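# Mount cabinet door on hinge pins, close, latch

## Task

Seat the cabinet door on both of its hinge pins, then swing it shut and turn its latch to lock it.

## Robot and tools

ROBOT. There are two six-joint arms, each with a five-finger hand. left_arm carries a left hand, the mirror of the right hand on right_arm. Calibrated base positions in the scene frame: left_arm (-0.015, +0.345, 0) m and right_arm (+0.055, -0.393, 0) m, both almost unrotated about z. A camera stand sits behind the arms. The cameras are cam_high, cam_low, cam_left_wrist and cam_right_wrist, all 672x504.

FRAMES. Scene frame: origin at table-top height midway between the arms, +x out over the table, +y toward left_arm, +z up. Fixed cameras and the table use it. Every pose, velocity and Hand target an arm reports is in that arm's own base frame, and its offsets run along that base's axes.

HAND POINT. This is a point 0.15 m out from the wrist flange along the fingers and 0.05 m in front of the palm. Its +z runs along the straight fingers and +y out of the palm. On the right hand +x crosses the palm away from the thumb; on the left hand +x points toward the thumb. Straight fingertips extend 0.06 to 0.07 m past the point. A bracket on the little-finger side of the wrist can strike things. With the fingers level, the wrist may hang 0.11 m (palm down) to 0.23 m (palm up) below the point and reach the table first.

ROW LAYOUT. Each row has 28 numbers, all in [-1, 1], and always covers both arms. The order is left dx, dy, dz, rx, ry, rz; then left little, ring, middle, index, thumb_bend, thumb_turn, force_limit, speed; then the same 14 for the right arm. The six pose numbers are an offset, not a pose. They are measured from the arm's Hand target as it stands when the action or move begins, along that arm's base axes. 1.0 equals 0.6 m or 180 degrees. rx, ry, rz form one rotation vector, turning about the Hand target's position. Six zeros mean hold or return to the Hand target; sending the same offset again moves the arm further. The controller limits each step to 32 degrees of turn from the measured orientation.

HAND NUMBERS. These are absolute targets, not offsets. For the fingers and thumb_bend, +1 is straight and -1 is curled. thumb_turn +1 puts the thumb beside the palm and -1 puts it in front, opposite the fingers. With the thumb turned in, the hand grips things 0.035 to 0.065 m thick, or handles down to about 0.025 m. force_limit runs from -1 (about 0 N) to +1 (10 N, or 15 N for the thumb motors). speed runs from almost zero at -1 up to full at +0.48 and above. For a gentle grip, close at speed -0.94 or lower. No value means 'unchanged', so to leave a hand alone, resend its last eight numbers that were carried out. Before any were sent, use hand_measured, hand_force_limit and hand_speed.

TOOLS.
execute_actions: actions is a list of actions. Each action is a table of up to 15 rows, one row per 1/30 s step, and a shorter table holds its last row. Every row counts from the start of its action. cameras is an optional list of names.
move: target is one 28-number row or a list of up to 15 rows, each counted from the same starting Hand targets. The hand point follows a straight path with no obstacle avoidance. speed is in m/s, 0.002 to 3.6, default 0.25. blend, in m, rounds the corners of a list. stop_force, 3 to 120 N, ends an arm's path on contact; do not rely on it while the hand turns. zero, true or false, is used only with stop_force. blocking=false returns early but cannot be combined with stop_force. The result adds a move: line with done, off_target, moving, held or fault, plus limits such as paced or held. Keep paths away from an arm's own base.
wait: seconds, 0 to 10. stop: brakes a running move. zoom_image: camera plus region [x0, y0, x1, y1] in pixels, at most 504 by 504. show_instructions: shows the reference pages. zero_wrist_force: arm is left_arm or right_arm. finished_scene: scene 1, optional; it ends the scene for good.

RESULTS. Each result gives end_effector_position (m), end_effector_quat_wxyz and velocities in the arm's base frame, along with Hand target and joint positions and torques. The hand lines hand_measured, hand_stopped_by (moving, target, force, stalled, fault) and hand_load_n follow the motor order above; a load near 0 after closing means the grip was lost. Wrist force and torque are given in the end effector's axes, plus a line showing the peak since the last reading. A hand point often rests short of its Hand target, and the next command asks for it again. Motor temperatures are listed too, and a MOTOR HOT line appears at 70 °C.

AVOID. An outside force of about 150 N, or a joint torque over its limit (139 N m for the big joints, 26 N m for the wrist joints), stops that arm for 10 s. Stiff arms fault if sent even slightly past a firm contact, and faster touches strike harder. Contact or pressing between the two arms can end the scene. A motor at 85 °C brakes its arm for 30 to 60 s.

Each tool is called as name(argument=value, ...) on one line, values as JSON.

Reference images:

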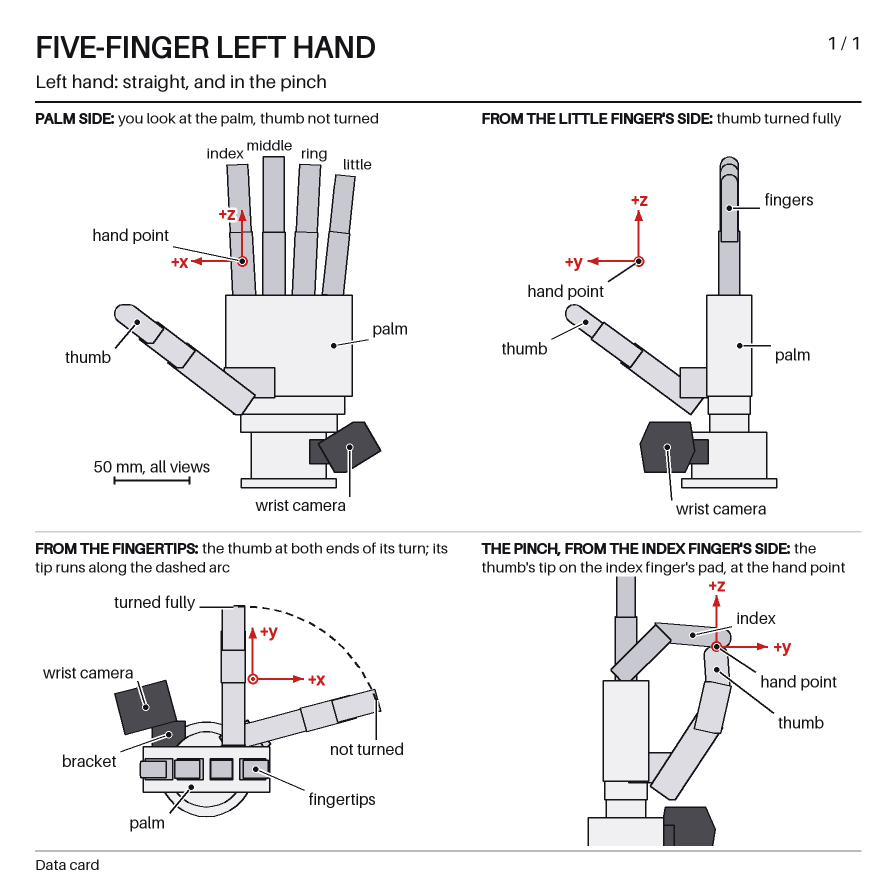

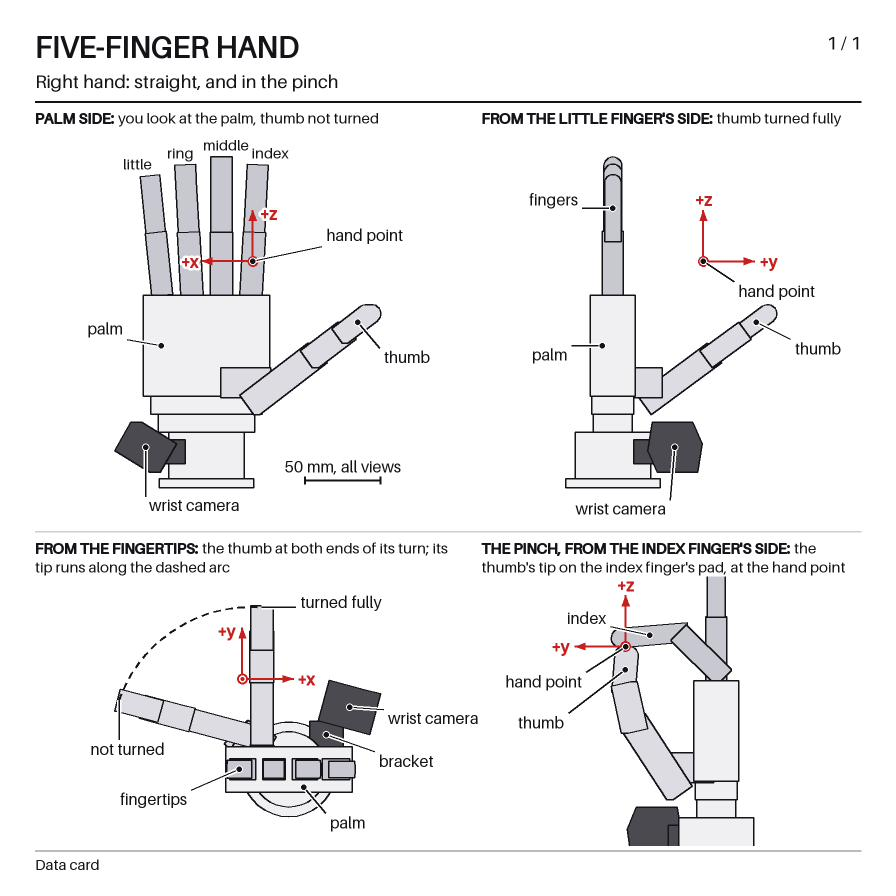

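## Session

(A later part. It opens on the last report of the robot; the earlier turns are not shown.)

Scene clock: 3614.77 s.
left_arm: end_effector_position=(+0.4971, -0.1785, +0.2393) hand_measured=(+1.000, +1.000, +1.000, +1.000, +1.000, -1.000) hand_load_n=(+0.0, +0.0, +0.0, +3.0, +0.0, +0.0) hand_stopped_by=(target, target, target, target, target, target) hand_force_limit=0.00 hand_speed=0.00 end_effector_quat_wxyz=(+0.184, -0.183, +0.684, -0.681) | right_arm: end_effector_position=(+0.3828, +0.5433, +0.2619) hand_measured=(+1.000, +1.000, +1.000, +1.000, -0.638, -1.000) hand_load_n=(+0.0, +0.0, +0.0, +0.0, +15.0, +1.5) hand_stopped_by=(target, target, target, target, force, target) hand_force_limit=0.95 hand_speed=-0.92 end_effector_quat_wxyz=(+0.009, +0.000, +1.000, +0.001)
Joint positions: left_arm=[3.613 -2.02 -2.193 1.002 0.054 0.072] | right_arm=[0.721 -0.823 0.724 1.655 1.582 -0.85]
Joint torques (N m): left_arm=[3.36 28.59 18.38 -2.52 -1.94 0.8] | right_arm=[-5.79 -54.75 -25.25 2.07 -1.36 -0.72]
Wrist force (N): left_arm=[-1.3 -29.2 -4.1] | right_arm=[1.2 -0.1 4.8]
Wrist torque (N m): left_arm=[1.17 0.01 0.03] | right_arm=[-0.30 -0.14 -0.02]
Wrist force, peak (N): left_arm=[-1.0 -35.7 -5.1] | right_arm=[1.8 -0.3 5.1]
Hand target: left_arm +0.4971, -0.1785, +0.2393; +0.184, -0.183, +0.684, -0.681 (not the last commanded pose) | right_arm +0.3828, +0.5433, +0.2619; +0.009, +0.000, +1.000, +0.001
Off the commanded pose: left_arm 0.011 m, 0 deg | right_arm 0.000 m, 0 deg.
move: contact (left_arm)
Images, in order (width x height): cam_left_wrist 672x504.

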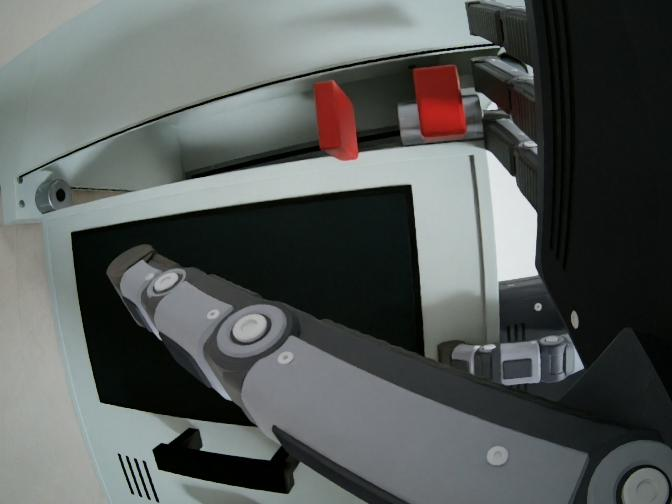

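move(target=[0,0.08,0.01,0,0,0,1,1,1,1,1,-1,0,0,0,0,0,0,0,0,1,1,1,1,-1,-1,0.95,-0.92], speed=0.03, cameras=[])

move(target=[0.06,-0.02,-0.02,0,0,0,1,1,1,1,1,1,0,0,0,0,0,0,0,0,1,1,1,1,-1,-1,0.95,-0.92], speed=0.05, cameras=["cam_left_wrist"])

zoom_image(camera="cam_left_wrist", region=[280, 120, 480, 320])

Scene clock: 3629.23 s.
left_arm: end_effector_position=(+0.4971, -0.1305, +0.2453) hand_measured=(+1.000, +1.000, +1.000, +1.000, +1.000, -1.000) hand_load_n=(+0.0, +0.0, +0.0, +0.0, +0.0, +0.0) hand_stopped_by=(target, target, target, target, target, target) hand_force_limit=0.00 hand_speed=0.00 end_effector_quat_wxyz=(+0.184, -0.183, +0.683, -0.682) | right_arm: end_effector_position=(+0.3828, +0.5433, +0.2619) hand_measured=(+1.000, +1.000, +1.000, +1.000, -0.636, -1.000) hand_load_n=(+0.0, +0.0, +0.0, +0.0, +15.0, +1.0) hand_stopped_by=(target, target, target, target, force, target) hand_force_limit=0.95 hand_speed=-0.92 end_effector_quat_wxyz=(+0.009, +0.000, +1.000, +0.001)
Joint positions: left_arm=[3.721 -2.033 -2.143 1.047 -0.055 -0.011] | right_arm=[0.721 -0.823 0.724 1.655 1.582 -0.85]
Joint torques (N m): left_arm=[5.6 24.53 24.6 2.46 -2.87 -2.05] | right_arm=[-5.67 -61.15 -23.98 4.75 2.02 -0.75]
Wrist force (N): left_arm=[-0.8 0.3 0.3] | right_arm=[0.6 1.3 4.7]
Wrist torque (N m): left_arm=[0.05 0.09 0.09] | right_arm=[-0.22 -0.07 -0.13]
Wrist force, peak (N): left_arm=[-1.5 -29.5 -4.3] | right_arm=[1.9 6.7 3.5]
Hand target: left_arm +0.4971, -0.1305, +0.2453; +0.184, -0.183, +0.684, -0.681 | right_arm +0.3828, +0.5433, +0.2619; +0.009, +0.000, +1.000, +0.001
Off the commanded pose: left_arm 0.000 m, 0 deg | right_arm 0.000 m, 0 deg.
move: done
No camera images: "cameras" was empty.

Scene clock: 3630.93 s.
left_arm: end_effector_position=(+0.5331, -0.1424, +0.2333) hand_measured=(+1.000, +1.000, +1.000, +1.000, +1.000, +1.000) hand_load_n=(+0.0, -0.5, +0.0, +0.0, +0.0, +0.0) hand_stopped_by=(target, target, target, target, target, target) hand_force_limit=0.00 hand_speed=0.00 end_effector_quat_wxyz=(+0.184, -0.183, +0.683, -0.683) | right_arm: end_effector_position=(+0.3828, +0.5433, +0.2619) hand_measured=(+1.000, +1.000, +1.000, +1.000, -0.636, -1.000) hand_load_n=(+0.0, +0.0, +0.0, +0.0, +15.0, +1.0) hand_stopped_by=(target, target, target, target, force, target) hand_force_limit=0.95 hand_speed=-0.92 end_effector_quat_wxyz=(+0.009, +0.000, +1.000, +0.001)
Joint positions: left_arm=[3.65 -2.107 -2.054 1.017 0.017 0.005] | right_arm=[0.721 -0.823 0.724 1.655 1.582 -0.85]
Joint torques (N m): left_arm=[-5.41 42.43 -0.74 -3.34 2.64 1.56] | right_arm=[-5.69 -62.83 -24.08 4.81 2.1 -0.73]
Wrist force (N): left_arm=[-0.4 0.7 -0.1] | right_arm=[0.6 1.1 5.1]
Wrist torque (N m): left_arm=[0.11 -0.01 -0.09] | right_arm=[-0.28 -0.08 -0.13]
Wrist force, peak (N): left_arm=[-1.0 0.9 0.1] | right_arm=[0.5 1.6 5.2]
Hand target: left_arm +0.5331, -0.1425, +0.2333; +0.184, -0.183, +0.684, -0.681 | right_arm +0.3828, +0.5433, +0.2619; +0.009, +0.000, +1.000, +0.001
Off the commanded pose: left_arm 0.000 m, 0 deg | right_arm 0.000 m, 0 deg.
move: done
Images, in order (width x height): cam_left_wrist 672x504.

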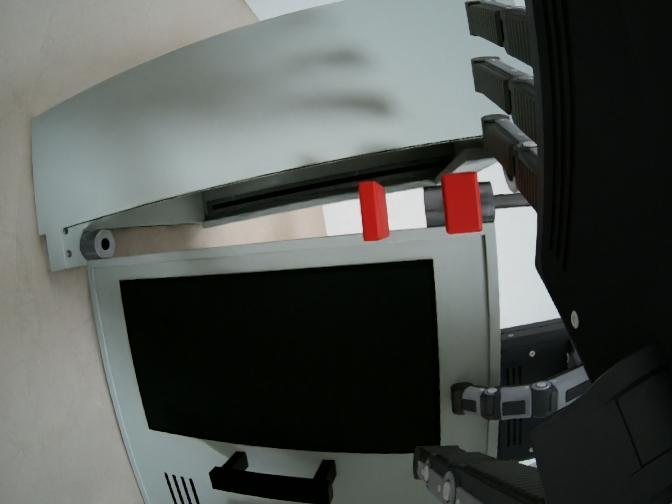

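Scaled by 2.520 from the camera's 672x504 image, which has a finer 960x720 frame.

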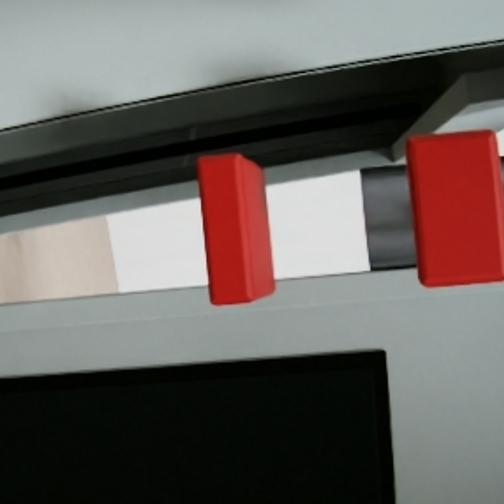

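move(target=[-0.06,-0.04,0.025,0,0,0,1,1,1,1,1,-1,0,0,0,0,0,0,0,0,1,1,1,1,-1,-1,0.95,-0.92], speed=0.05, cameras=["cam_right_wrist", "cam_left_wrist"])

zoom_image(camera="cam_right_wrist", region=[180, 300, 480, 504])

Scene clock: 3684.90 s.
left_arm: end_effector_position=(+0.4971, -0.1665, +0.2483) hand_measured=(+1.000, +1.000, +1.000, +1.000, +1.000, -1.000) hand_load_n=(+0.0, +0.0, +0.0, +0.0, +0.0, +0.0) hand_stopped_by=(target, target, target, target, target, target) hand_force_limit=0.00 hand_speed=0.00 end_effector_quat_wxyz=(+0.184, -0.183, +0.683, -0.682) | right_arm: end_effector_position=(+0.3828, +0.5433, +0.2619) hand_measured=(+1.000, +1.000, +1.000, +1.000, -0.636, -1.000) hand_load_n=(+0.0, +0.0, +0.0, +0.0, +15.0, +1.5) hand_stopped_by=(target, target, target, target, force, target) hand_force_limit=0.95 hand_speed=-0.92 end_effector_quat_wxyz=(+0.009, +0.000, +1.000, +0.001)
Joint positions: left_arm=[3.641 -2.008 -2.174 1.014 0.026 0.029] | right_arm=[0.721 -0.823 0.724 1.655 1.582 -0.85]
Joint torques (N m): left_arm=[-5.67 37.97 -1.4 -3.25 2.62 1.93] | right_arm=[-5.37 -62.98 -23.18 4.74 1.99 -0.52]
Wrist force (N): left_arm=[-0.8 0.3 -0.5] | right_arm=[0.5 1.5 5.2]
Wrist torque (N m): left_arm=[0.10 0.05 -0.10] | right_arm=[-0.22 -0.08 -0.12]
Wrist force, peak (N): left_arm=[-1.2 0.5 -0.3] | right_arm=[0.8 1.3 5.5]
Hand target: left_arm +0.4971, -0.1665, +0.2483; +0.184, -0.183, +0.684, -0.681 | right_arm +0.3828, +0.5433, +0.2619; +0.009, +0.000, +1.000, +0.001
Off the commanded pose: left_arm 0.000 m, 0 deg | right_arm 0.000 m, 0 deg.
move: done
Images, in order (width x height): cam_left_wrist 672x504, cam_right_wrist 672x504.

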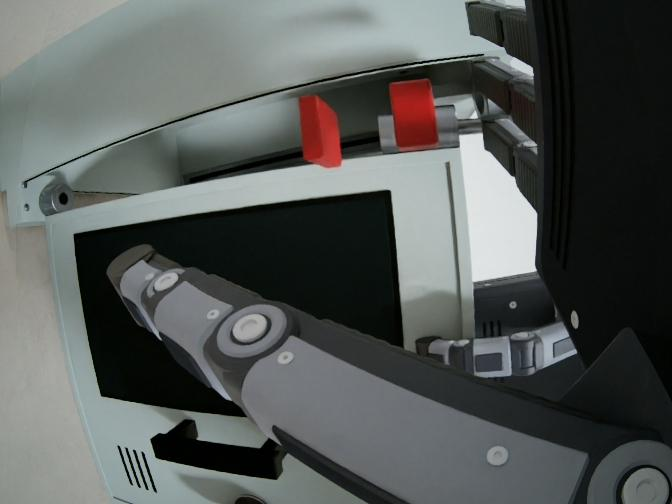

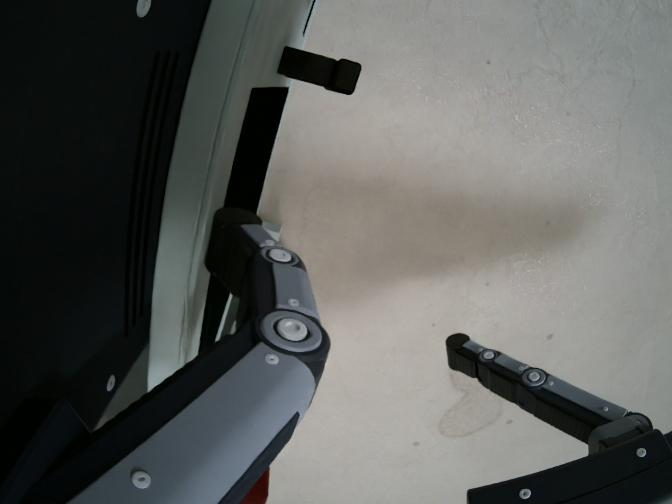

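Scaled by 1.680 from the camera's 672x504 image, which has a finer 960x720 frame.

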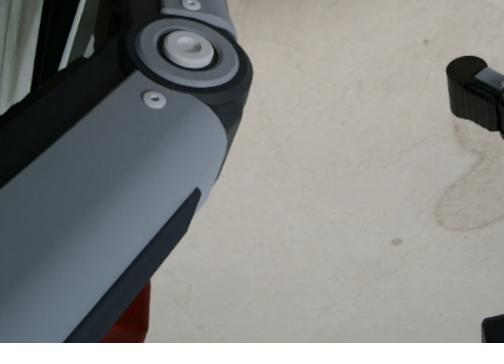

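zoom_image(camera="cam_left_wrist", region=[370, 60, 540, 200])

Scaled by 2.965 from the camera's 672x504 image, which has a finer 960x720 frame.

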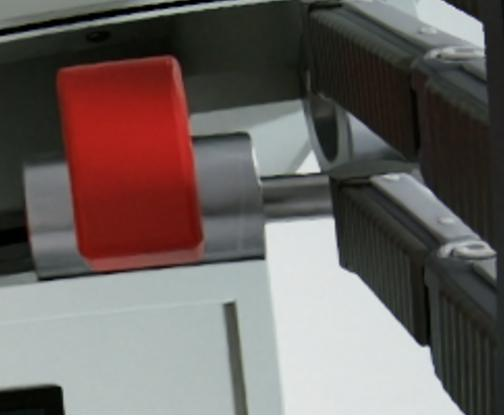

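move(target=[0,0.111,0,0,0,0,1,1,1,1,1,1,0,0,0,0,0,0,0,0,1,1,1,1,-1,-1,0.95,-0.92], speed=0.1, cameras=[])

move(target=[-0.173,0,0,0,0,0,1,1,1,1,1,1,0,0,0,0,0,0,0,0,1,1,1,1,-1,-1,0.95,-0.92], speed=0.1, cameras=["cam_left_wrist"])

zoom_image(camera="cam_left_wrist", region=[330, 40, 480, 190])

Scene clock: 3775.03 s.
left_arm: end_effector_position=(+0.4971, -0.0999, +0.2483) hand_measured=(+1.000, +1.000, +1.000, +1.000, +1.000, +1.000) hand_load_n=(+0.0, +0.0, +0.0, +0.0, +0.0, +0.0) hand_stopped_by=(target, target, target, target, target, target) hand_force_limit=0.00 hand_speed=0.00 end_effector_quat_wxyz=(+0.184, -0.183, +0.684, -0.681) | right_arm: end_effector_position=(+0.3828, +0.5433, +0.2619) hand_measured=(+1.000, +1.000, +1.000, +1.000, -0.636, -1.000) hand_load_n=(+0.0, -0.5, +0.0, +0.5, +15.0, +1.5) hand_stopped_by=(target, target, target, target, force, target) hand_force_limit=0.95 hand_speed=-0.92 end_effector_quat_wxyz=(+0.009, +0.000, +1.000, +0.001)
Joint positions: left_arm=[3.785 -2.039 -2.111 1.04 -0.118 -0.028] | right_arm=[0.721 -0.823 0.724 1.655 1.582 -0.85]
Joint torques (N m): left_arm=[6.19 24.92 25.32 2.37 -2.78 -1.32] | right_arm=[-5.5 -62.29 -22.91 4.64 1.87 -0.37]
Wrist force (N): left_arm=[-0.9 0.9 -0.1] | right_arm=[0.5 1.4 5.1]
Wrist torque (N m): left_arm=[0.18 0.13 0.07] | right_arm=[-0.24 -0.07 -0.13]
Wrist force, peak (N): left_arm=[-1.2 1.0 -0.1] | right_arm=[0.6 1.5 5.3]
Hand target: left_arm +0.4971, -0.0999, +0.2483; +0.184, -0.183, +0.684, -0.681 | right_arm +0.3828, +0.5433, +0.2619; +0.009, +0.000, +1.000, +0.001
Off the commanded pose: left_arm 0.000 m, 0 deg | right_arm 0.000 m, 0 deg.
move: done
No camera images: "cameras" was empty.

Scene clock: 3776.73 s.
left_arm: end_effector_position=(+0.3934, -0.0999, +0.2483) hand_measured=(+1.000, +1.000, +1.000, +1.000, +1.000, +1.000) hand_load_n=(+0.0, -0.5, -0.5, +0.0, +0.0, -0.5) hand_stopped_by=(target, target, target, target, target, target) hand_force_limit=0.00 hand_speed=0.00 end_effector_quat_wxyz=(+0.184, -0.183, +0.684, -0.681) | right_arm: end_effector_position=(+0.3828, +0.5433, +0.2619) hand_measured=(+1.000, +1.000, +1.000, +1.000, -0.636, -1.000) hand_load_n=(+0.0, +0.0, +0.0, +0.0, +15.0, +1.5) hand_stopped_by=(target, target, target, target, force, target) hand_force_limit=0.95 hand_speed=-0.92 end_effector_quat_wxyz=(+0.009, +0.000, +1.000, +0.001)
Joint positions: left_arm=[3.988 -1.887 -2.397 1.154 -0.321 -0.009] | right_arm=[0.721 -0.823 0.724 1.655 1.582 -0.85]
Joint torques (N m): left_arm=[7.98 30.2 -2.25 1.91 -3.02 1.63] | right_arm=[-5.36 -62.42 -22.88 4.59 1.98 -0.35]
Wrist force (N): left_arm=[-1.1 0.5 -0.4] | right_arm=[0.7 1.1 4.9]
Wrist torque (N m): left_arm=[0.15 0.14 -0.16] | right_arm=[-0.26 -0.09 -0.12]
Wrist force, peak (N): left_arm=[-1.8 0.2 -0.4] | right_arm=[0.7 1.4 5.2]
Hand target: left_arm +0.3933, -0.0999, +0.2483; +0.184, -0.183, +0.684, -0.681 | right_arm +0.3828, +0.5433, +0.2619; +0.009, +0.000, +1.000, +0.001
Off the commanded pose: left_arm 0.000 m, 0 deg | right_arm 0.000 m, 0 deg.
move: done
Images, in order (width x height): cam_left_wrist 672x504.

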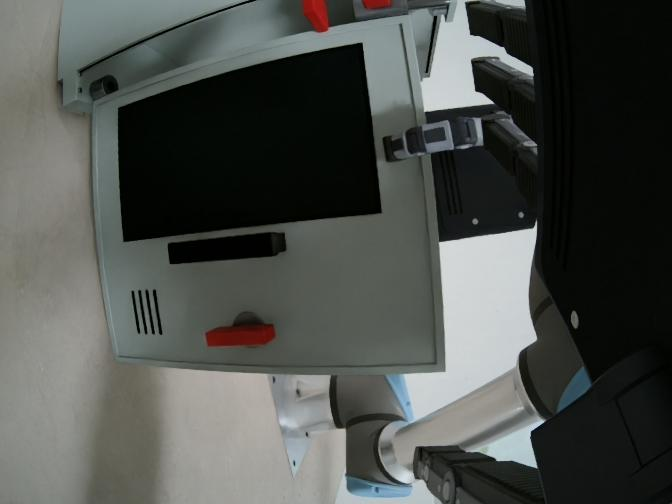

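Scaled by 3.360 from the camera's 672x504 image, which has a finer 960x720 frame.

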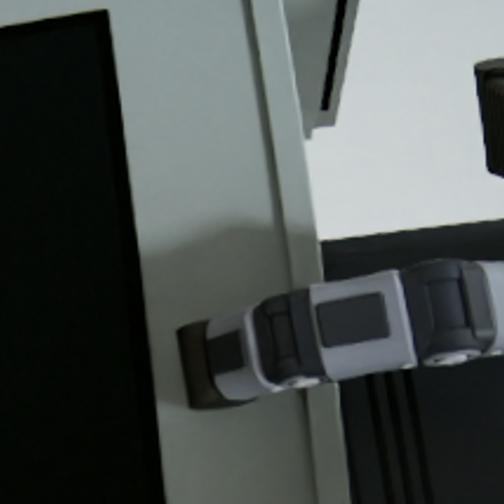

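move(target=[0.075,0.03,0,0,0,0,1,1,1,1,1,1,0,0,0,0,0,0,0,0,1,1,1,1,-1,-1,0.95,-0.92], speed=0.1, cameras=["cam_left_wrist"])

zoom_image(camera="cam_left_wrist", region=[280, 0, 480, 150])

Scene clock: 3781.13 s.
left_arm: end_effector_position=(+0.4382, -0.0819, +0.2483) hand_measured=(+1.000, +1.000, +1.000, +1.000, +1.000, +1.000) hand_load_n=(+0.0, +0.0, +0.0, +0.0, +0.0, -0.5) hand_stopped_by=(target, target, target, target, target, target) hand_force_limit=0.00 hand_speed=0.00 end_effector_quat_wxyz=(+0.184, -0.183, +0.684, -0.681) | right_arm: end_effector_position=(+0.3828, +0.5433, +0.2619) hand_measured=(+1.000, +1.000, +1.000, +1.000, -0.636, -1.000) hand_load_n=(+0.0, +0.0, +0.0, +0.0, +15.5, +1.0) hand_stopped_by=(target, target, target, target, force, target) hand_force_limit=0.95 hand_speed=-0.92 end_effector_quat_wxyz=(+0.009, +0.000, +1.000, +0.001)
Joint positions: left_arm=[3.925 -1.962 -2.257 1.093 -0.258 -0.012] | right_arm=[0.721 -0.823 0.724 1.655 1.582 -0.85]
Joint torques (N m): left_arm=[-6.43 20.73 23.86 -3.42 2.5 -1.32] | right_arm=[-5.9 -62.98 -21.89 4.63 1.9 -0.16]
Wrist force (N): left_arm=[-1.3 0.5 -0.8] | right_arm=[0.5 1.5 5.3]
Wrist torque (N m): left_arm=[0.17 0.11 0.01] | right_arm=[-0.23 -0.07 -0.13]
Wrist force, peak (N): left_arm=[-1.7 0.2 -0.3] | right_arm=[0.6 1.3 5.4]
Hand target: left_arm +0.4383, -0.0819, +0.2483; +0.184, -0.183, +0.684, -0.681 | right_arm +0.3828, +0.5433, +0.2619; +0.009, +0.000, +1.000, +0.001
Off the commanded pose: left_arm 0.000 m, 0 deg | right_arm 0.000 m, 0 deg.
move: done
Images, in order (width x height): cam_left_wrist 672x504.

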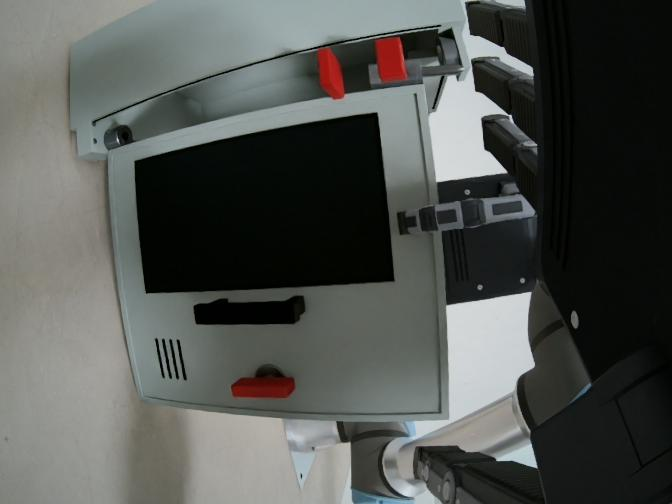

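Scaled by 2.520 from the camera's 672x504 image, which has a finer 960x720 frame.

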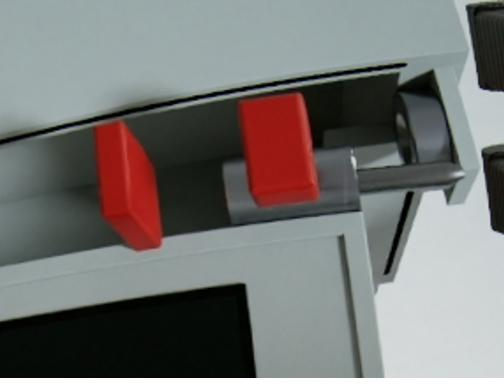

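zoom_image(camera="cam_left_wrist", region=[310, 20, 400, 110])

zoom_image(camera="cam_left_wrist", region=[360, 20, 480, 110])

Scaled by 5.600 from the camera's 672x504 image, which has a finer 960x720 frame.

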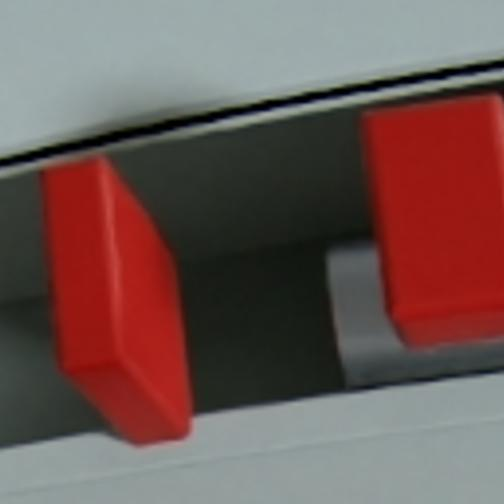

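Scaled by 4.200 from the camera's 672x504 image, which has a finer 960x720 frame.

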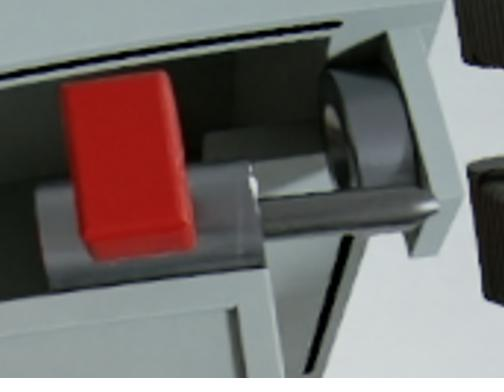

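move(target=[0.158,-0.05,0.036,0,0,-0.1667,1,1,1,1,1,-1,0,0,0,0,0,0,0,0,1,1,1,1,-1,-1,0.95,-0.92], speed=0.1, cameras=["cam_left_wrist"])

zoom_image(camera="cam_left_wrist", region=[330, 130, 530, 330])

Scene clock: 3844.63 s.
left_arm: end_effector_position=(+0.5331, -0.1118, +0.2699) hand_measured=(+1.000, +1.000, +1.000, +1.000, +1.000, -1.000) hand_load_n=(+0.0, +0.0, +0.0, +0.0, -0.5, +0.0) hand_stopped_by=(target, target, target, target, target, target) hand_force_limit=0.00 hand_speed=0.00 end_effector_quat_wxyz=(+0.002, +0.000, +0.708, -0.706) | right_arm: end_effector_position=(+0.3828, +0.5433, +0.2619) hand_measured=(+1.000, +1.000, +1.000, +1.000, -0.636, -1.000) hand_load_n=(+0.0, +0.0, +0.0, +0.0, +15.0, +1.0) hand_stopped_by=(target, target, target, target, force, target) hand_force_limit=0.95 hand_speed=-0.92 end_effector_quat_wxyz=(+0.009, +0.000, +1.000, +0.001)
Joint positions: left_arm=[3.614 -2.261 -1.601 0.729 -0.471 -0.005] | right_arm=[0.721 -0.823 0.724 1.655 1.582 -0.85]
Joint torques (N m): left_arm=[-6.52 37.91 29.35 -3.99 -2.84 -1.07] | right_arm=[-4.95 -62.21 -20.58 4.47 1.91 -0.07]
Wrist force (N): left_arm=[-1.1 0.1 -0.1] | right_arm=[0.5 1.4 4.8]
Wrist torque (N m): left_arm=[0.01 0.11 -0.15] | right_arm=[-0.20 -0.07 -0.13]
Wrist force, peak (N): left_arm=[-1.5 0.8 0.1] | right_arm=[0.7 1.6 5.3]
Hand target: left_arm +0.5331, -0.1119, +0.2699; +0.001, +0.000, +0.708, -0.706 | right_arm +0.3828, +0.5433, +0.2619; +0.009, +0.000, +1.000, +0.001
Off the commanded pose: left_arm 0.000 m, 0 deg | right_arm 0.000 m, 0 deg.
move: done
Images, in order (width x height): cam_left_wrist 672x504.

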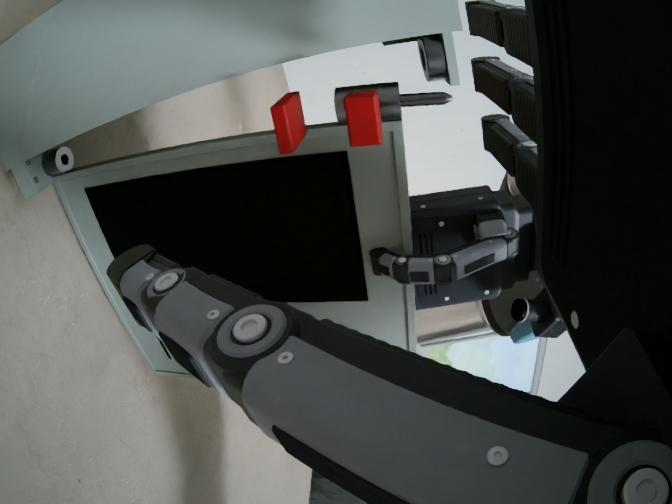

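Scaled by 2.520 from the camera's 672x504 image, which has a finer 960x720 frame.

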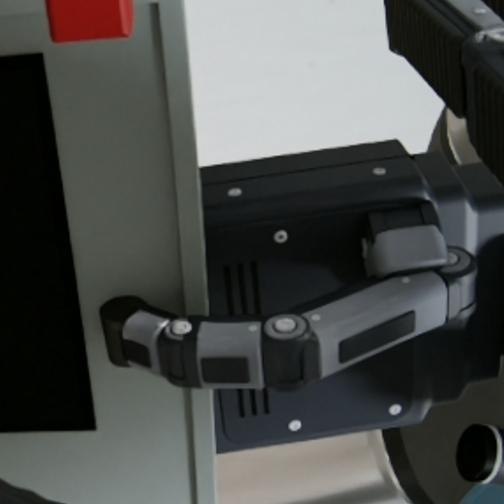

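zoom_image(camera="cam_left_wrist", region=[260, 20, 460, 170])

Scaled by 2.520 from the camera's 672x504 image, which has a finer 960x720 frame.

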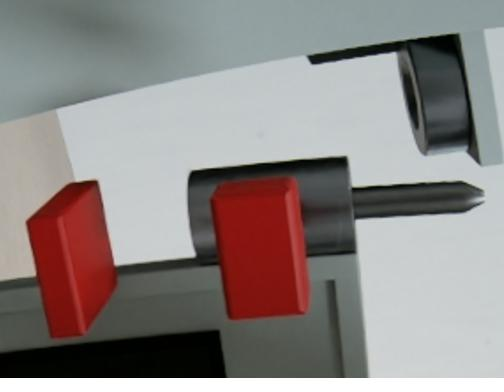

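move(target=[0,0,-0.0415,0,0,0,1,1,1,1,1,-1,0,0,0,0,0,0,0,0,1,1,1,1,-1,-1,0.95,-0.92], speed=0.08, cameras=[])

move(target=[0,-0.11,0,0,0,0,1,1,1,1,1,-1,0,0,0,0,0,0,0,0,1,1,1,1,-1,-1,0.95,-0.92], speed=0.03, stop_force=4, cameras=["cam_left_wrist"])

zoom_image(camera="cam_left_wrist", region=[380, 20, 540, 180])

Scene clock: 3862.13 s.
left_arm: end_effector_position=(+0.5331, -0.1119, +0.2452) hand_measured=(+1.000, +1.000, +1.000, +1.000, +1.000, -1.000) hand_load_n=(+0.0, +0.0, +0.0, +0.0, +0.0, +0.0) hand_stopped_by=(target, target, target, target, target, target) hand_force_limit=0.00 hand_speed=0.00 end_effector_quat_wxyz=(+0.001, +0.000, +0.708, -0.706) | right_arm: end_effector_position=(+0.3828, +0.5433, +0.2619) hand_measured=(+1.000, +1.000, +1.000, +1.000, -0.636, -1.000) hand_load_n=(+0.0, +0.0, +0.0, +0.0, +15.0, +1.0) hand_stopped_by=(target, target, target, target, force, target) hand_force_limit=0.95 hand_speed=-0.92 end_effector_quat_wxyz=(+0.009, +0.000, +1.000, +0.001)
Joint positions: left_arm=[3.614 -2.301 -1.609 0.777 -0.471 -0.005] | right_arm=[0.721 -0.823 0.724 1.655 1.582 -0.85]
Joint torques (N m): left_arm=[-4.89 37.12 1.09 1.74 -2 -1.53] | right_arm=[-5.98 -62.48 -20.28 4.53 1.83 0.19]
Wrist force (N): left_arm=[-1.2 0.8 -0.2] | right_arm=[0.2 1.3 5.0]
Wrist torque (N m): left_arm=[0.11 0.13 -0.13] | right_arm=[-0.25 -0.02 -0.15]
Wrist force, peak (N): left_arm=[-1.4 0.3 0.0] | right_arm=[0.4 1.7 5.4]
Hand target: left_arm +0.5331, -0.1119, +0.2450; +0.001, +0.000, +0.708, -0.706 | right_arm +0.3828, +0.5433, +0.2619; +0.009, +0.000, +1.000, +0.001
Off the commanded pose: left_arm 0.000 m, 0 deg | right_arm 0.000 m, 0 deg.
move: done
No camera images: "cameras" was empty.

Scene clock: 3865.43 s.
left_arm: end_effector_position=(+0.5331, -0.1717, +0.2450) hand_measured=(+1.000, +1.000, +1.000, +1.000, +1.000, -1.000) hand_load_n=(+0.0, +0.0, +0.0, +0.0, +0.0, +0.0) hand_stopped_by=(target, target, target, target, target, target) hand_force_limit=0.00 hand_speed=0.00 end_effector_quat_wxyz=(+0.001, +0.000, +0.708, -0.706) | right_arm: end_effector_position=(+0.3828, +0.5433, +0.2619) hand_measured=(+1.000, +1.000, +1.000, +1.000, -0.636, -1.000) hand_load_n=(+0.0, +0.0, +0.0, +0.0, +15.5, +1.5) hand_stopped_by=(target, target, target, target, force, target) hand_force_limit=0.95 hand_speed=-0.92 end_effector_quat_wxyz=(+0.009, +0.000, +1.000, +0.001)
Joint positions: left_arm=[3.516 -2.282 -1.648 0.798 -0.373 -0.007] | right_arm=[0.721 -0.823 0.724 1.655 1.582 -0.85]
Joint torques (N m): left_arm=[3.48 38.02 26.99 -3.31 -2.78 1.24] | right_arm=[-5.44 -62.16 -20.09 2.81 0.03 0.23]
Wrist force (N): left_arm=[-1.1 -0.7 -5.6] | right_arm=[0.5 -1.5 4.2]
Wrist torque (N m): left_arm=[0.40 0.04 0.05] | right_arm=[-0.30 -0.08 0.08]
Wrist force, peak (N): left_arm=[2.9 -0.7 -41.2] | right_arm=[0.6 1.7 5.3]
Hand target: left_arm +0.5331, -0.1717, +0.2450; +0.001, +0.000, +0.708, -0.706 (not the last commanded pose) | right_arm +0.3828, +0.5433, +0.2619; +0.009, +0.000, +1.000, +0.001
Off the commanded pose: left_arm 0.006 m, 0 deg | right_arm 0.000 m, 0 deg.
move: contact (left_arm)
Images, in order (width x height): cam_left_wrist 672x504.

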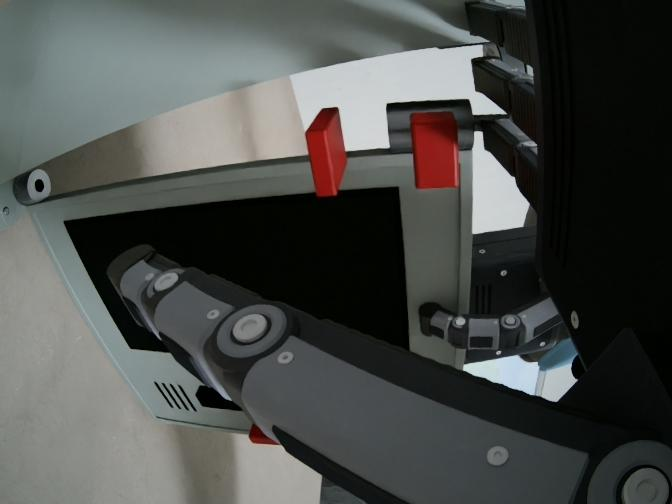

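Scaled by 3.150 from the camera's 672x504 image, which has a finer 960x720 frame.

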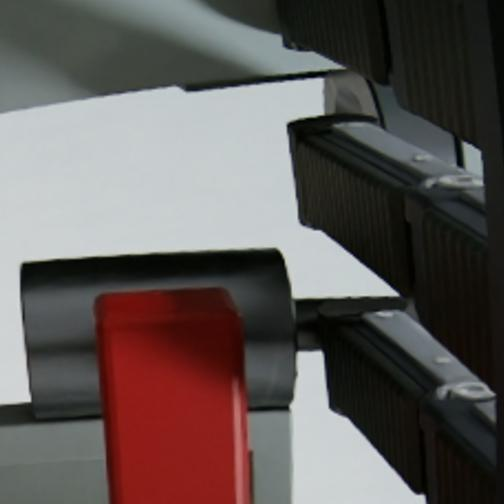

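move(target=[0,0.06,0,0,0,0,1,1,1,1,1,1,0,0,0,0,0,0,0,0,1,1,1,1,-1,-1,0.95,-0.92], speed=0.05, cameras=[])

move(target=[0,0,0,0,0,0,-0.9,-0.9,-0.9,1,1,1,0,0,0,0,0,0,0,0,1,1,1,1,-1,-1,0.95,-0.92], speed=0.05, cameras=["cam_left_wrist"])

Scene clock: 3897.57 s.
left_arm: end_effector_position=(+0.5331, -0.1358, +0.2450) hand_measured=(+1.000, +1.000, +1.000, +1.000, +1.000, +1.000) hand_load_n=(+0.0, +0.0, +0.0, +0.0, +0.0, -0.5) hand_stopped_by=(target, target, target, target, target, target) hand_force_limit=0.00 hand_speed=0.00 end_effector_quat_wxyz=(+0.001, +0.000, +0.708, -0.706) | right_arm: end_effector_position=(+0.3828, +0.5433, +0.2619) hand_measured=(+1.000, +1.000, +1.000, +1.000, -0.636, -1.000) hand_load_n=(+0.0, +0.0, +0.0, +0.0, +15.0, +1.0) hand_stopped_by=(target, target, target, target, force, target) hand_force_limit=0.95 hand_speed=-0.92 end_effector_quat_wxyz=(+0.009, +0.000, +1.000, +0.001)
Joint positions: left_arm=[3.576 -2.292 -1.627 0.787 -0.433 -0.005] | right_arm=[0.721 -0.823 0.724 1.655 1.582 -0.85]
Joint torques (N m): left_arm=[6.03 37.8 28.08 -3.81 -2.76 1.61] | right_arm=[-5.21 -62.62 -19.04 3.21 -1.98 0.41]
Wrist force (N): left_arm=[-1.4 0.2 -0.2] | right_arm=[1.1 1.5 4.4]
Wrist torque (N m): left_arm=[0.01 0.20 -0.12] | right_arm=[-0.19 -0.12 -0.10]
Wrist force, peak (N): left_arm=[-1.1 -0.8 -5.7] | right_arm=[0.8 -0.7 5.5]
Hand target: left_arm +0.5331, -0.1357, +0.2450; +0.001, +0.000, +0.708, -0.706 | right_arm +0.3828, +0.5433, +0.2619; +0.009, +0.000, +1.000, +0.001
Off the commanded pose: left_arm 0.000 m, 0 deg | right_arm 0.000 m, 0 deg.
move: done
No camera images: "cameras" was empty.

Scene clock: 3898.57 s.
left_arm: end_effector_position=(+0.5331, -0.1357, +0.2450) hand_measured=(-0.900, -0.900, -0.900, +1.000, +1.000, +1.000) hand_load_n=(+0.0, +0.0, +0.0, +0.0, +0.0, +0.0) hand_stopped_by=(target, target, target, target, target, target) hand_force_limit=0.00 hand_speed=0.00 end_effector_quat_wxyz=(+0.001, +0.000, +0.708, -0.706) | right_arm: end_effector_position=(+0.3828, +0.5433, +0.2619) hand_measured=(+1.000, +1.000, +1.000, +1.000, -0.636, -1.000) hand_load_n=(+0.0, +0.0, +0.5, +0.0, +15.0, +1.0) hand_stopped_by=(target, target, target, target, force, target) hand_force_limit=0.95 hand_speed=-0.92 end_effector_quat_wxyz=(+0.009, +0.000, +1.000, +0.001)
Joint positions: left_arm=[3.576 -2.292 -1.627 0.787 -0.433 -0.005] | right_arm=[0.721 -0.823 0.724 1.655 1.582 -0.85]
Joint torques (N m): left_arm=[6.32 38.34 25.05 -2.22 -1.74 1.63] | right_arm=[-4.5 -62.55 -18.87 4.48 -2.03 0.46]
Wrist force (N): left_arm=[-1.1 0.1 -0.1] | right_arm=[0.7 1.0 5.0]
Wrist torque (N m): left_arm=[0.01 0.16 -0.10] | right_arm=[-0.29 -0.07 -0.14]
Wrist force, peak (N): left_arm=[-1.6 0.5 -0.6] | right_arm=[0.9 1.5 5.0]
Hand target: left_arm +0.5331, -0.1357, +0.2450; +0.001, +0.000, +0.708, -0.706 | right_arm +0.3828, +0.5433, +0.2619; +0.009, +0.000, +1.000, +0.001
Off the commanded pose: left_arm 0.000 m, 0 deg | right_arm 0.000 m, 0 deg.
move: done
Images, in order (width x height): cam_left_wrist 672x504.

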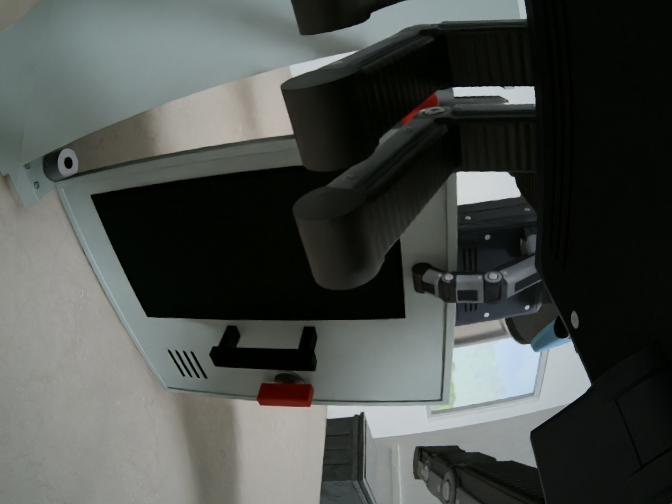

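move(target=[-0.0152,0,0,0,0,0,1,1,1,1,1,-1,0,0,0,0,0,0,0,0,1,1,1,1,-1,-1,0.95,-0.92], speed=0.05, cameras=[])

move(target=[0,-0.05,0,0,0,0,1,1,1,1,1,-1,0,0,0,0,0,0,0,0,1,1,1,1,-1,-1,0.95,-0.92], speed=0.02, stop_force=4, cameras=["cam_left_wrist"])

zoom_image(camera="cam_left_wrist", region=[380, 40, 540, 200])

Scene clock: 3911.17 s.
left_arm: end_effector_position=(+0.5239, -0.1357, +0.2450) hand_measured=(+1.000, +1.000, +1.000, +1.000, +1.000, -1.000) hand_load_n=(+0.0, +0.0, +0.0, +0.0, +0.0, +0.0) hand_stopped_by=(target, target, target, target, target, target) hand_force_limit=0.00 hand_speed=0.00 end_effector_quat_wxyz=(+0.001, +0.000, +0.708, -0.706) | right_arm: end_effector_position=(+0.3828, +0.5433, +0.2619) hand_measured=(+1.000, +1.000, +1.000, +1.000, -0.636, -1.000) hand_load_n=(+0.0, +0.0, +0.0, +0.0, +15.0, +1.5) hand_stopped_by=(target, target, target, target, force, target) hand_force_limit=0.95 hand_speed=-0.92 end_effector_quat_wxyz=(+0.009, +0.000, +1.000, +0.001)
Joint positions: left_arm=[3.583 -2.277 -1.658 0.802 -0.44 -0.005] | right_arm=[0.721 -0.823 0.724 1.655 1.582 -0.85]
Joint torques (N m): left_arm=[6.71 51.23 1.54 1.57 -2.42 1.66] | right_arm=[-5 -62.74 -18.2 4.34 -2.05 0.58]
Wrist force (N): left_arm=[-1.1 0.3 -0.3] | right_arm=[0.7 1.2 4.7]
Wrist torque (N m): left_arm=[0.05 0.15 -0.13] | right_arm=[-0.25 -0.07 -0.13]
Wrist force, peak (N): left_arm=[-1.5 0.5 -0.5] | right_arm=[1.3 1.2 4.9]
Hand target: left_arm +0.5239, -0.1357, +0.2450; +0.001, +0.000, +0.708, -0.706 | right_arm +0.3828, +0.5433, +0.2619; +0.009, +0.000, +1.000, +0.001
Off the commanded pose: left_arm 0.000 m, 0 deg | right_arm 0.000 m, 0 deg.
move: done
No camera images: "cameras" was empty.

Scene clock: 3913.70 s.
left_arm: end_effector_position=(+0.5239, -0.1657, +0.2450) hand_measured=(+1.000, +1.000, +1.000, +1.000, +1.000, -1.000) hand_load_n=(+0.0, +0.0, +0.0, +0.0, +0.0, +0.0) hand_stopped_by=(target, target, target, target, target, target) hand_force_limit=0.00 hand_speed=0.00 end_effector_quat_wxyz=(+0.001, +0.000, +0.708, -0.706) | right_arm: end_effector_position=(+0.3828, +0.5433, +0.2619) hand_measured=(+1.000, +1.000, +1.000, +1.000, -0.636, -1.000) hand_load_n=(+0.5, +0.0, +0.0, +0.0, +15.5, +1.5) hand_stopped_by=(target, target, target, target, force, target) hand_force_limit=0.95 hand_speed=-0.92 end_effector_quat_wxyz=(+0.009, +0.000, +1.000, +0.001)
Joint positions: left_arm=[3.533 -2.268 -1.676 0.812 -0.39 -0.006] | right_arm=[0.721 -0.823 0.724 1.655 1.582 -0.85]
Joint torques (N m): left_arm=[-6.21 50.87 1.53 1.86 2.66 -1.39] | right_arm=[-4.8 -62.31 -17.76 4.47 -1.89 0.78]
Wrist force (N): left_arm=[-1.1 0.5 -0.3] | right_arm=[0.8 1.3 4.7]
Wrist torque (N m): left_arm=[0.08 0.13 0.05] | right_arm=[-0.22 -0.08 -0.12]
Wrist force, peak (N): left_arm=[-1.3 0.8 -0.2] | right_arm=[0.6 1.4 5.0]
Hand target: left_arm +0.5239, -0.1657, +0.2450; +0.001, +0.000, +0.708, -0.706 | right_arm +0.3828, +0.5433, +0.2619; +0.009, +0.000, +1.000, +0.001
Off the commanded pose: left_arm 0.000 m, 0 deg | right_arm 0.000 m, 0 deg.
move: done
Images, in order (width x height): cam_left_wrist 672x504.

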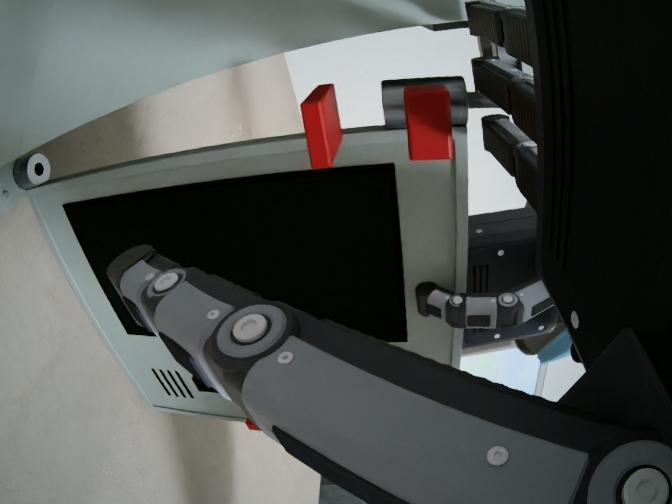

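Scaled by 3.150 from the camera's 672x504 image, which has a finer 960x720 frame.

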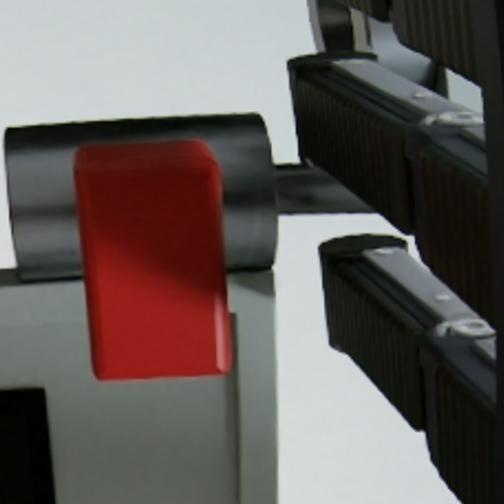

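move(target=[0,0,-0.04,0,0,0,1,1,1,1,1,-1,0,0,0,0,0,0,0,0,1,1,1,1,-1,-1,0.95,-0.92], speed=0.008, stop_force=12, cameras=["cam_left_wrist"])

zoom_image(camera="cam_left_wrist", region=[380, 40, 540, 200])

Scene clock: 3922.30 s.
left_arm: end_effector_position=(+0.5239, -0.1657, +0.2401) hand_measured=(+1.000, +1.000, +1.000, +1.000, +1.000, -1.000) hand_load_n=(-0.5, +0.0, +1.5, -0.5, +0.0, +0.0) hand_stopped_by=(target, target, target, target, target, target) hand_force_limit=0.00 hand_speed=0.00 end_effector_quat_wxyz=(+0.001, +0.000, +0.708, -0.706) | right_arm: end_effector_position=(+0.3828, +0.5433, +0.2619) hand_measured=(+1.000, +1.000, +1.000, +1.000, -0.636, -1.000) hand_load_n=(+0.0, +0.0, +0.0, +0.0, +15.5, +1.5) hand_stopped_by=(target, target, target, target, force, target) hand_force_limit=0.95 hand_speed=-0.92 end_effector_quat_wxyz=(+0.009, +0.000, +1.000, +0.001)
Joint positions: left_arm=[3.533 -2.276 -1.677 0.821 -0.39 -0.006] | right_arm=[0.721 -0.823 0.724 1.655 1.582 -0.85]
Joint torques (N m): left_arm=[-5.82 47.18 18.7 -2.34 1.94 0.58] | right_arm=[-4.83 -62.28 -16.82 4.45 -1.96 0.87]
Wrist force (N): left_arm=[-1.8 -10.4 -3.1] | right_arm=[0.5 -0.5 6.7]
Wrist torque (N m): left_arm=[0.64 0.09 0.20] | right_arm=[-0.36 -0.13 0.01]
Wrist force, peak (N): left_arm=[-1.1 -13.5 -3.2] | right_arm=[0.9 -0.6 7.2]
Hand target: left_arm +0.5239, -0.1657, +0.2401; +0.001, +0.000, +0.708, -0.706 (not the last commanded pose) | right_arm +0.3828, +0.5433, +0.2619; +0.009, +0.000, +1.000, +0.001
Off the commanded pose: left_arm 0.019 m, 0 deg | right_arm 0.000 m, 0 deg.
move: contact (left_arm)
Images, in order (width x height): cam_left_wrist 672x504.

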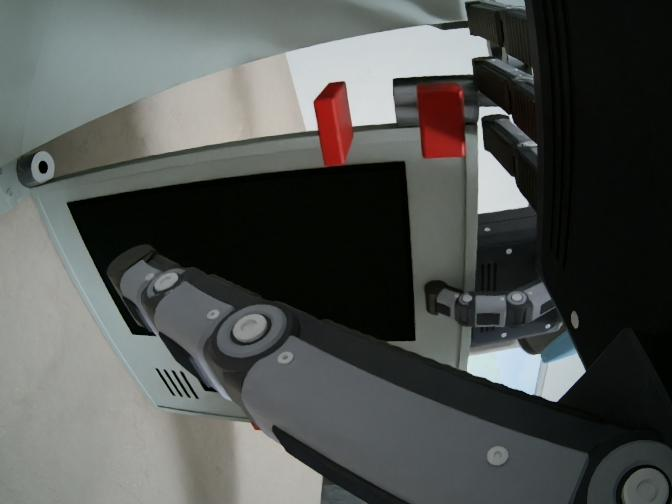

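Scaled by 3.150 from the camera's 672x504 image, which has a finer 960x720 frame.

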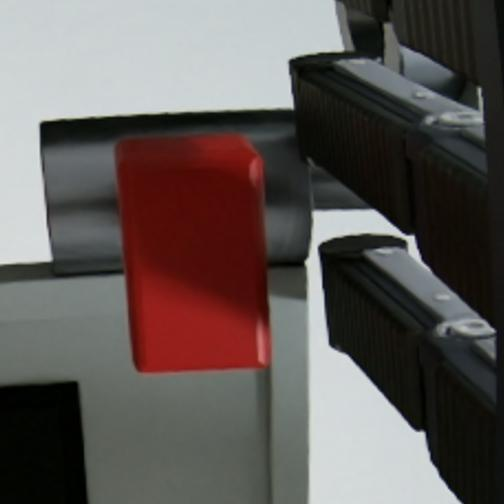

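move(target=[0,0.03,0.006,0,0,0,1,1,1,1,1,-1,0,0,0,0,0,0,0,0,1,1,1,1,-1,-1,0.95,-0.92], speed=0.03, cameras=[])

move(target=[0,0,-0.05,0,0,0,1,1,1,1,1,-1,0,0,0,0,0,0,0,0,1,1,1,1,-1,-1,0.95,-0.92], speed=0.01, stop_force=6, cameras=["cam_left_wrist"])

zoom_image(camera="cam_left_wrist", region=[380, 40, 540, 200])

Scene clock: 3951.90 s.
left_arm: end_effector_position=(+0.5239, -0.1479, +0.2437) hand_measured=(+1.000, +1.000, +1.000, +1.000, +1.000, -1.000) hand_load_n=(+0.0, +0.0, +0.0, +0.0, +0.0, +0.0) hand_stopped_by=(target, target, target, target, target, target) hand_force_limit=0.00 hand_speed=0.00 end_effector_quat_wxyz=(+0.001, +0.000, +0.708, -0.706) | right_arm: end_effector_position=(+0.3828, +0.5433, +0.2619) hand_measured=(+1.000, +1.000, +1.000, +1.000, -0.636, -1.000) hand_load_n=(+0.0, +0.0, +0.0, +0.0, +15.0, +1.5) hand_stopped_by=(target, target, target, target, force, target) hand_force_limit=0.95 hand_speed=-0.92 end_effector_quat_wxyz=(+0.009, +0.000, +1.000, +0.001)
Joint positions: left_arm=[3.563 -2.275 -1.666 0.809 -0.42 -0.006] | right_arm=[0.721 -0.823 0.724 1.655 1.582 -0.85]
Joint torques (N m): left_arm=[8.16 51.98 27.4 -3.84 -2.65 1.64] | right_arm=[-4.54 -63.15 -16.03 4.41 -1.97 1.01]
Wrist force (N): left_arm=[-1.0 0.3 -0.4] | right_arm=[0.9 1.4 4.3]
Wrist torque (N m): left_arm=[0.05 0.14 -0.05] | right_arm=[-0.20 -0.07 -0.11]
Wrist force, peak (N): left_arm=[-1.4 -10.9 -3.2] | right_arm=[0.4 -0.5 6.9]
Hand target: left_arm +0.5239, -0.1477, +0.2437; +0.001, +0.000, +0.708, -0.706 | right_arm +0.3828, +0.5433, +0.2619; +0.009, +0.000, +1.000, +0.001
Off the commanded pose: left_arm 0.000 m, 0 deg | right_arm 0.000 m, 0 deg.
move: done
No camera images: "cameras" was empty.

Scene clock: 3954.37 s.
left_arm: end_effector_position=(+0.5239, -0.1477, +0.2302) hand_measured=(+1.000, +1.000, +1.000, +1.000, +1.000, -1.000) hand_load_n=(+0.0, +0.0, +1.0, +0.0, +0.0, +0.0) hand_stopped_by=(target, target, target, target, target, target) hand_force_limit=0.00 hand_speed=0.00 end_effector_quat_wxyz=(+0.001, +0.000, +0.708, -0.706) | right_arm: end_effector_position=(+0.3828, +0.5433, +0.2619) hand_measured=(+1.000, +1.000, +1.000, +1.000, -0.636, -1.000) hand_load_n=(+0.0, +0.0, +0.0, +0.0, +15.5, +1.5) hand_stopped_by=(target, target, target, target, force, target) hand_force_limit=0.95 hand_speed=-0.92 end_effector_quat_wxyz=(+0.009, +0.000, +1.000, +0.001)
Joint positions: left_arm=[3.563 -2.298 -1.669 0.835 -0.42 -0.006] | right_arm=[0.721 -0.823 0.724 1.655 1.582 -0.85]
Joint torques (N m): left_arm=[3.09 49.61 17.18 -2.91 -2.42 1.58] | right_arm=[-4.67 -62.68 -15.92 4.39 -1.96 1.05]
Wrist force (N): left_arm=[-1.0 -6.3 -1.5] | right_arm=[0.4 1.7 5.5]
Wrist torque (N m): left_arm=[0.35 0.13 0.08] | right_arm=[-0.21 -0.10 -0.13]
Wrist force, peak (N): left_arm=[-0.9 -10.0 -2.1] | right_arm=[-0.3 1.6 6.1]
Hand target: left_arm +0.5239, -0.1477, +0.2302; +0.001, +0.000, +0.708, -0.706 (not the last commanded pose) | right_arm +0.3828, +0.5433, +0.2619; +0.009, +0.000, +1.000, +0.001
Off the commanded pose: left_arm 0.016 m, 0 deg | right_arm 0.000 m, 0 deg.
move: contact (left_arm)
Images, in order (width x height): cam_left_wrist 672x504.

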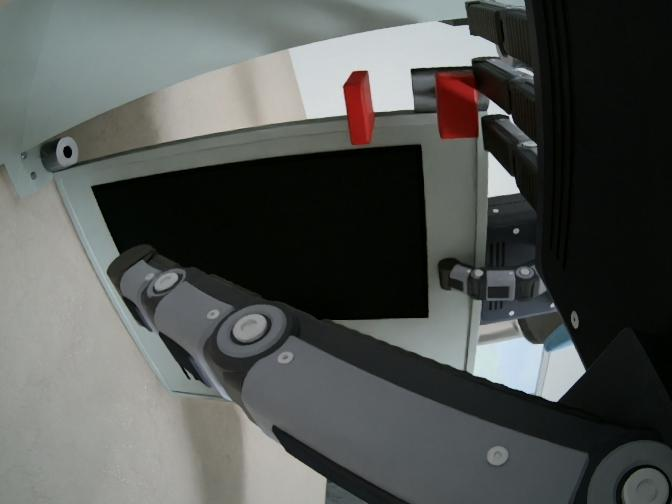

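Scaled by 3.150 from the camera's 672x504 image, which has a finer 960x720 frame.

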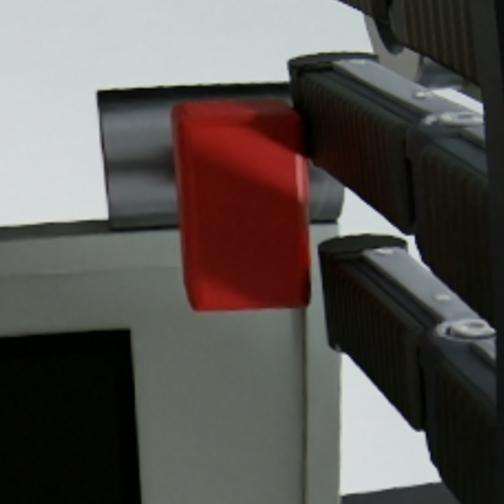

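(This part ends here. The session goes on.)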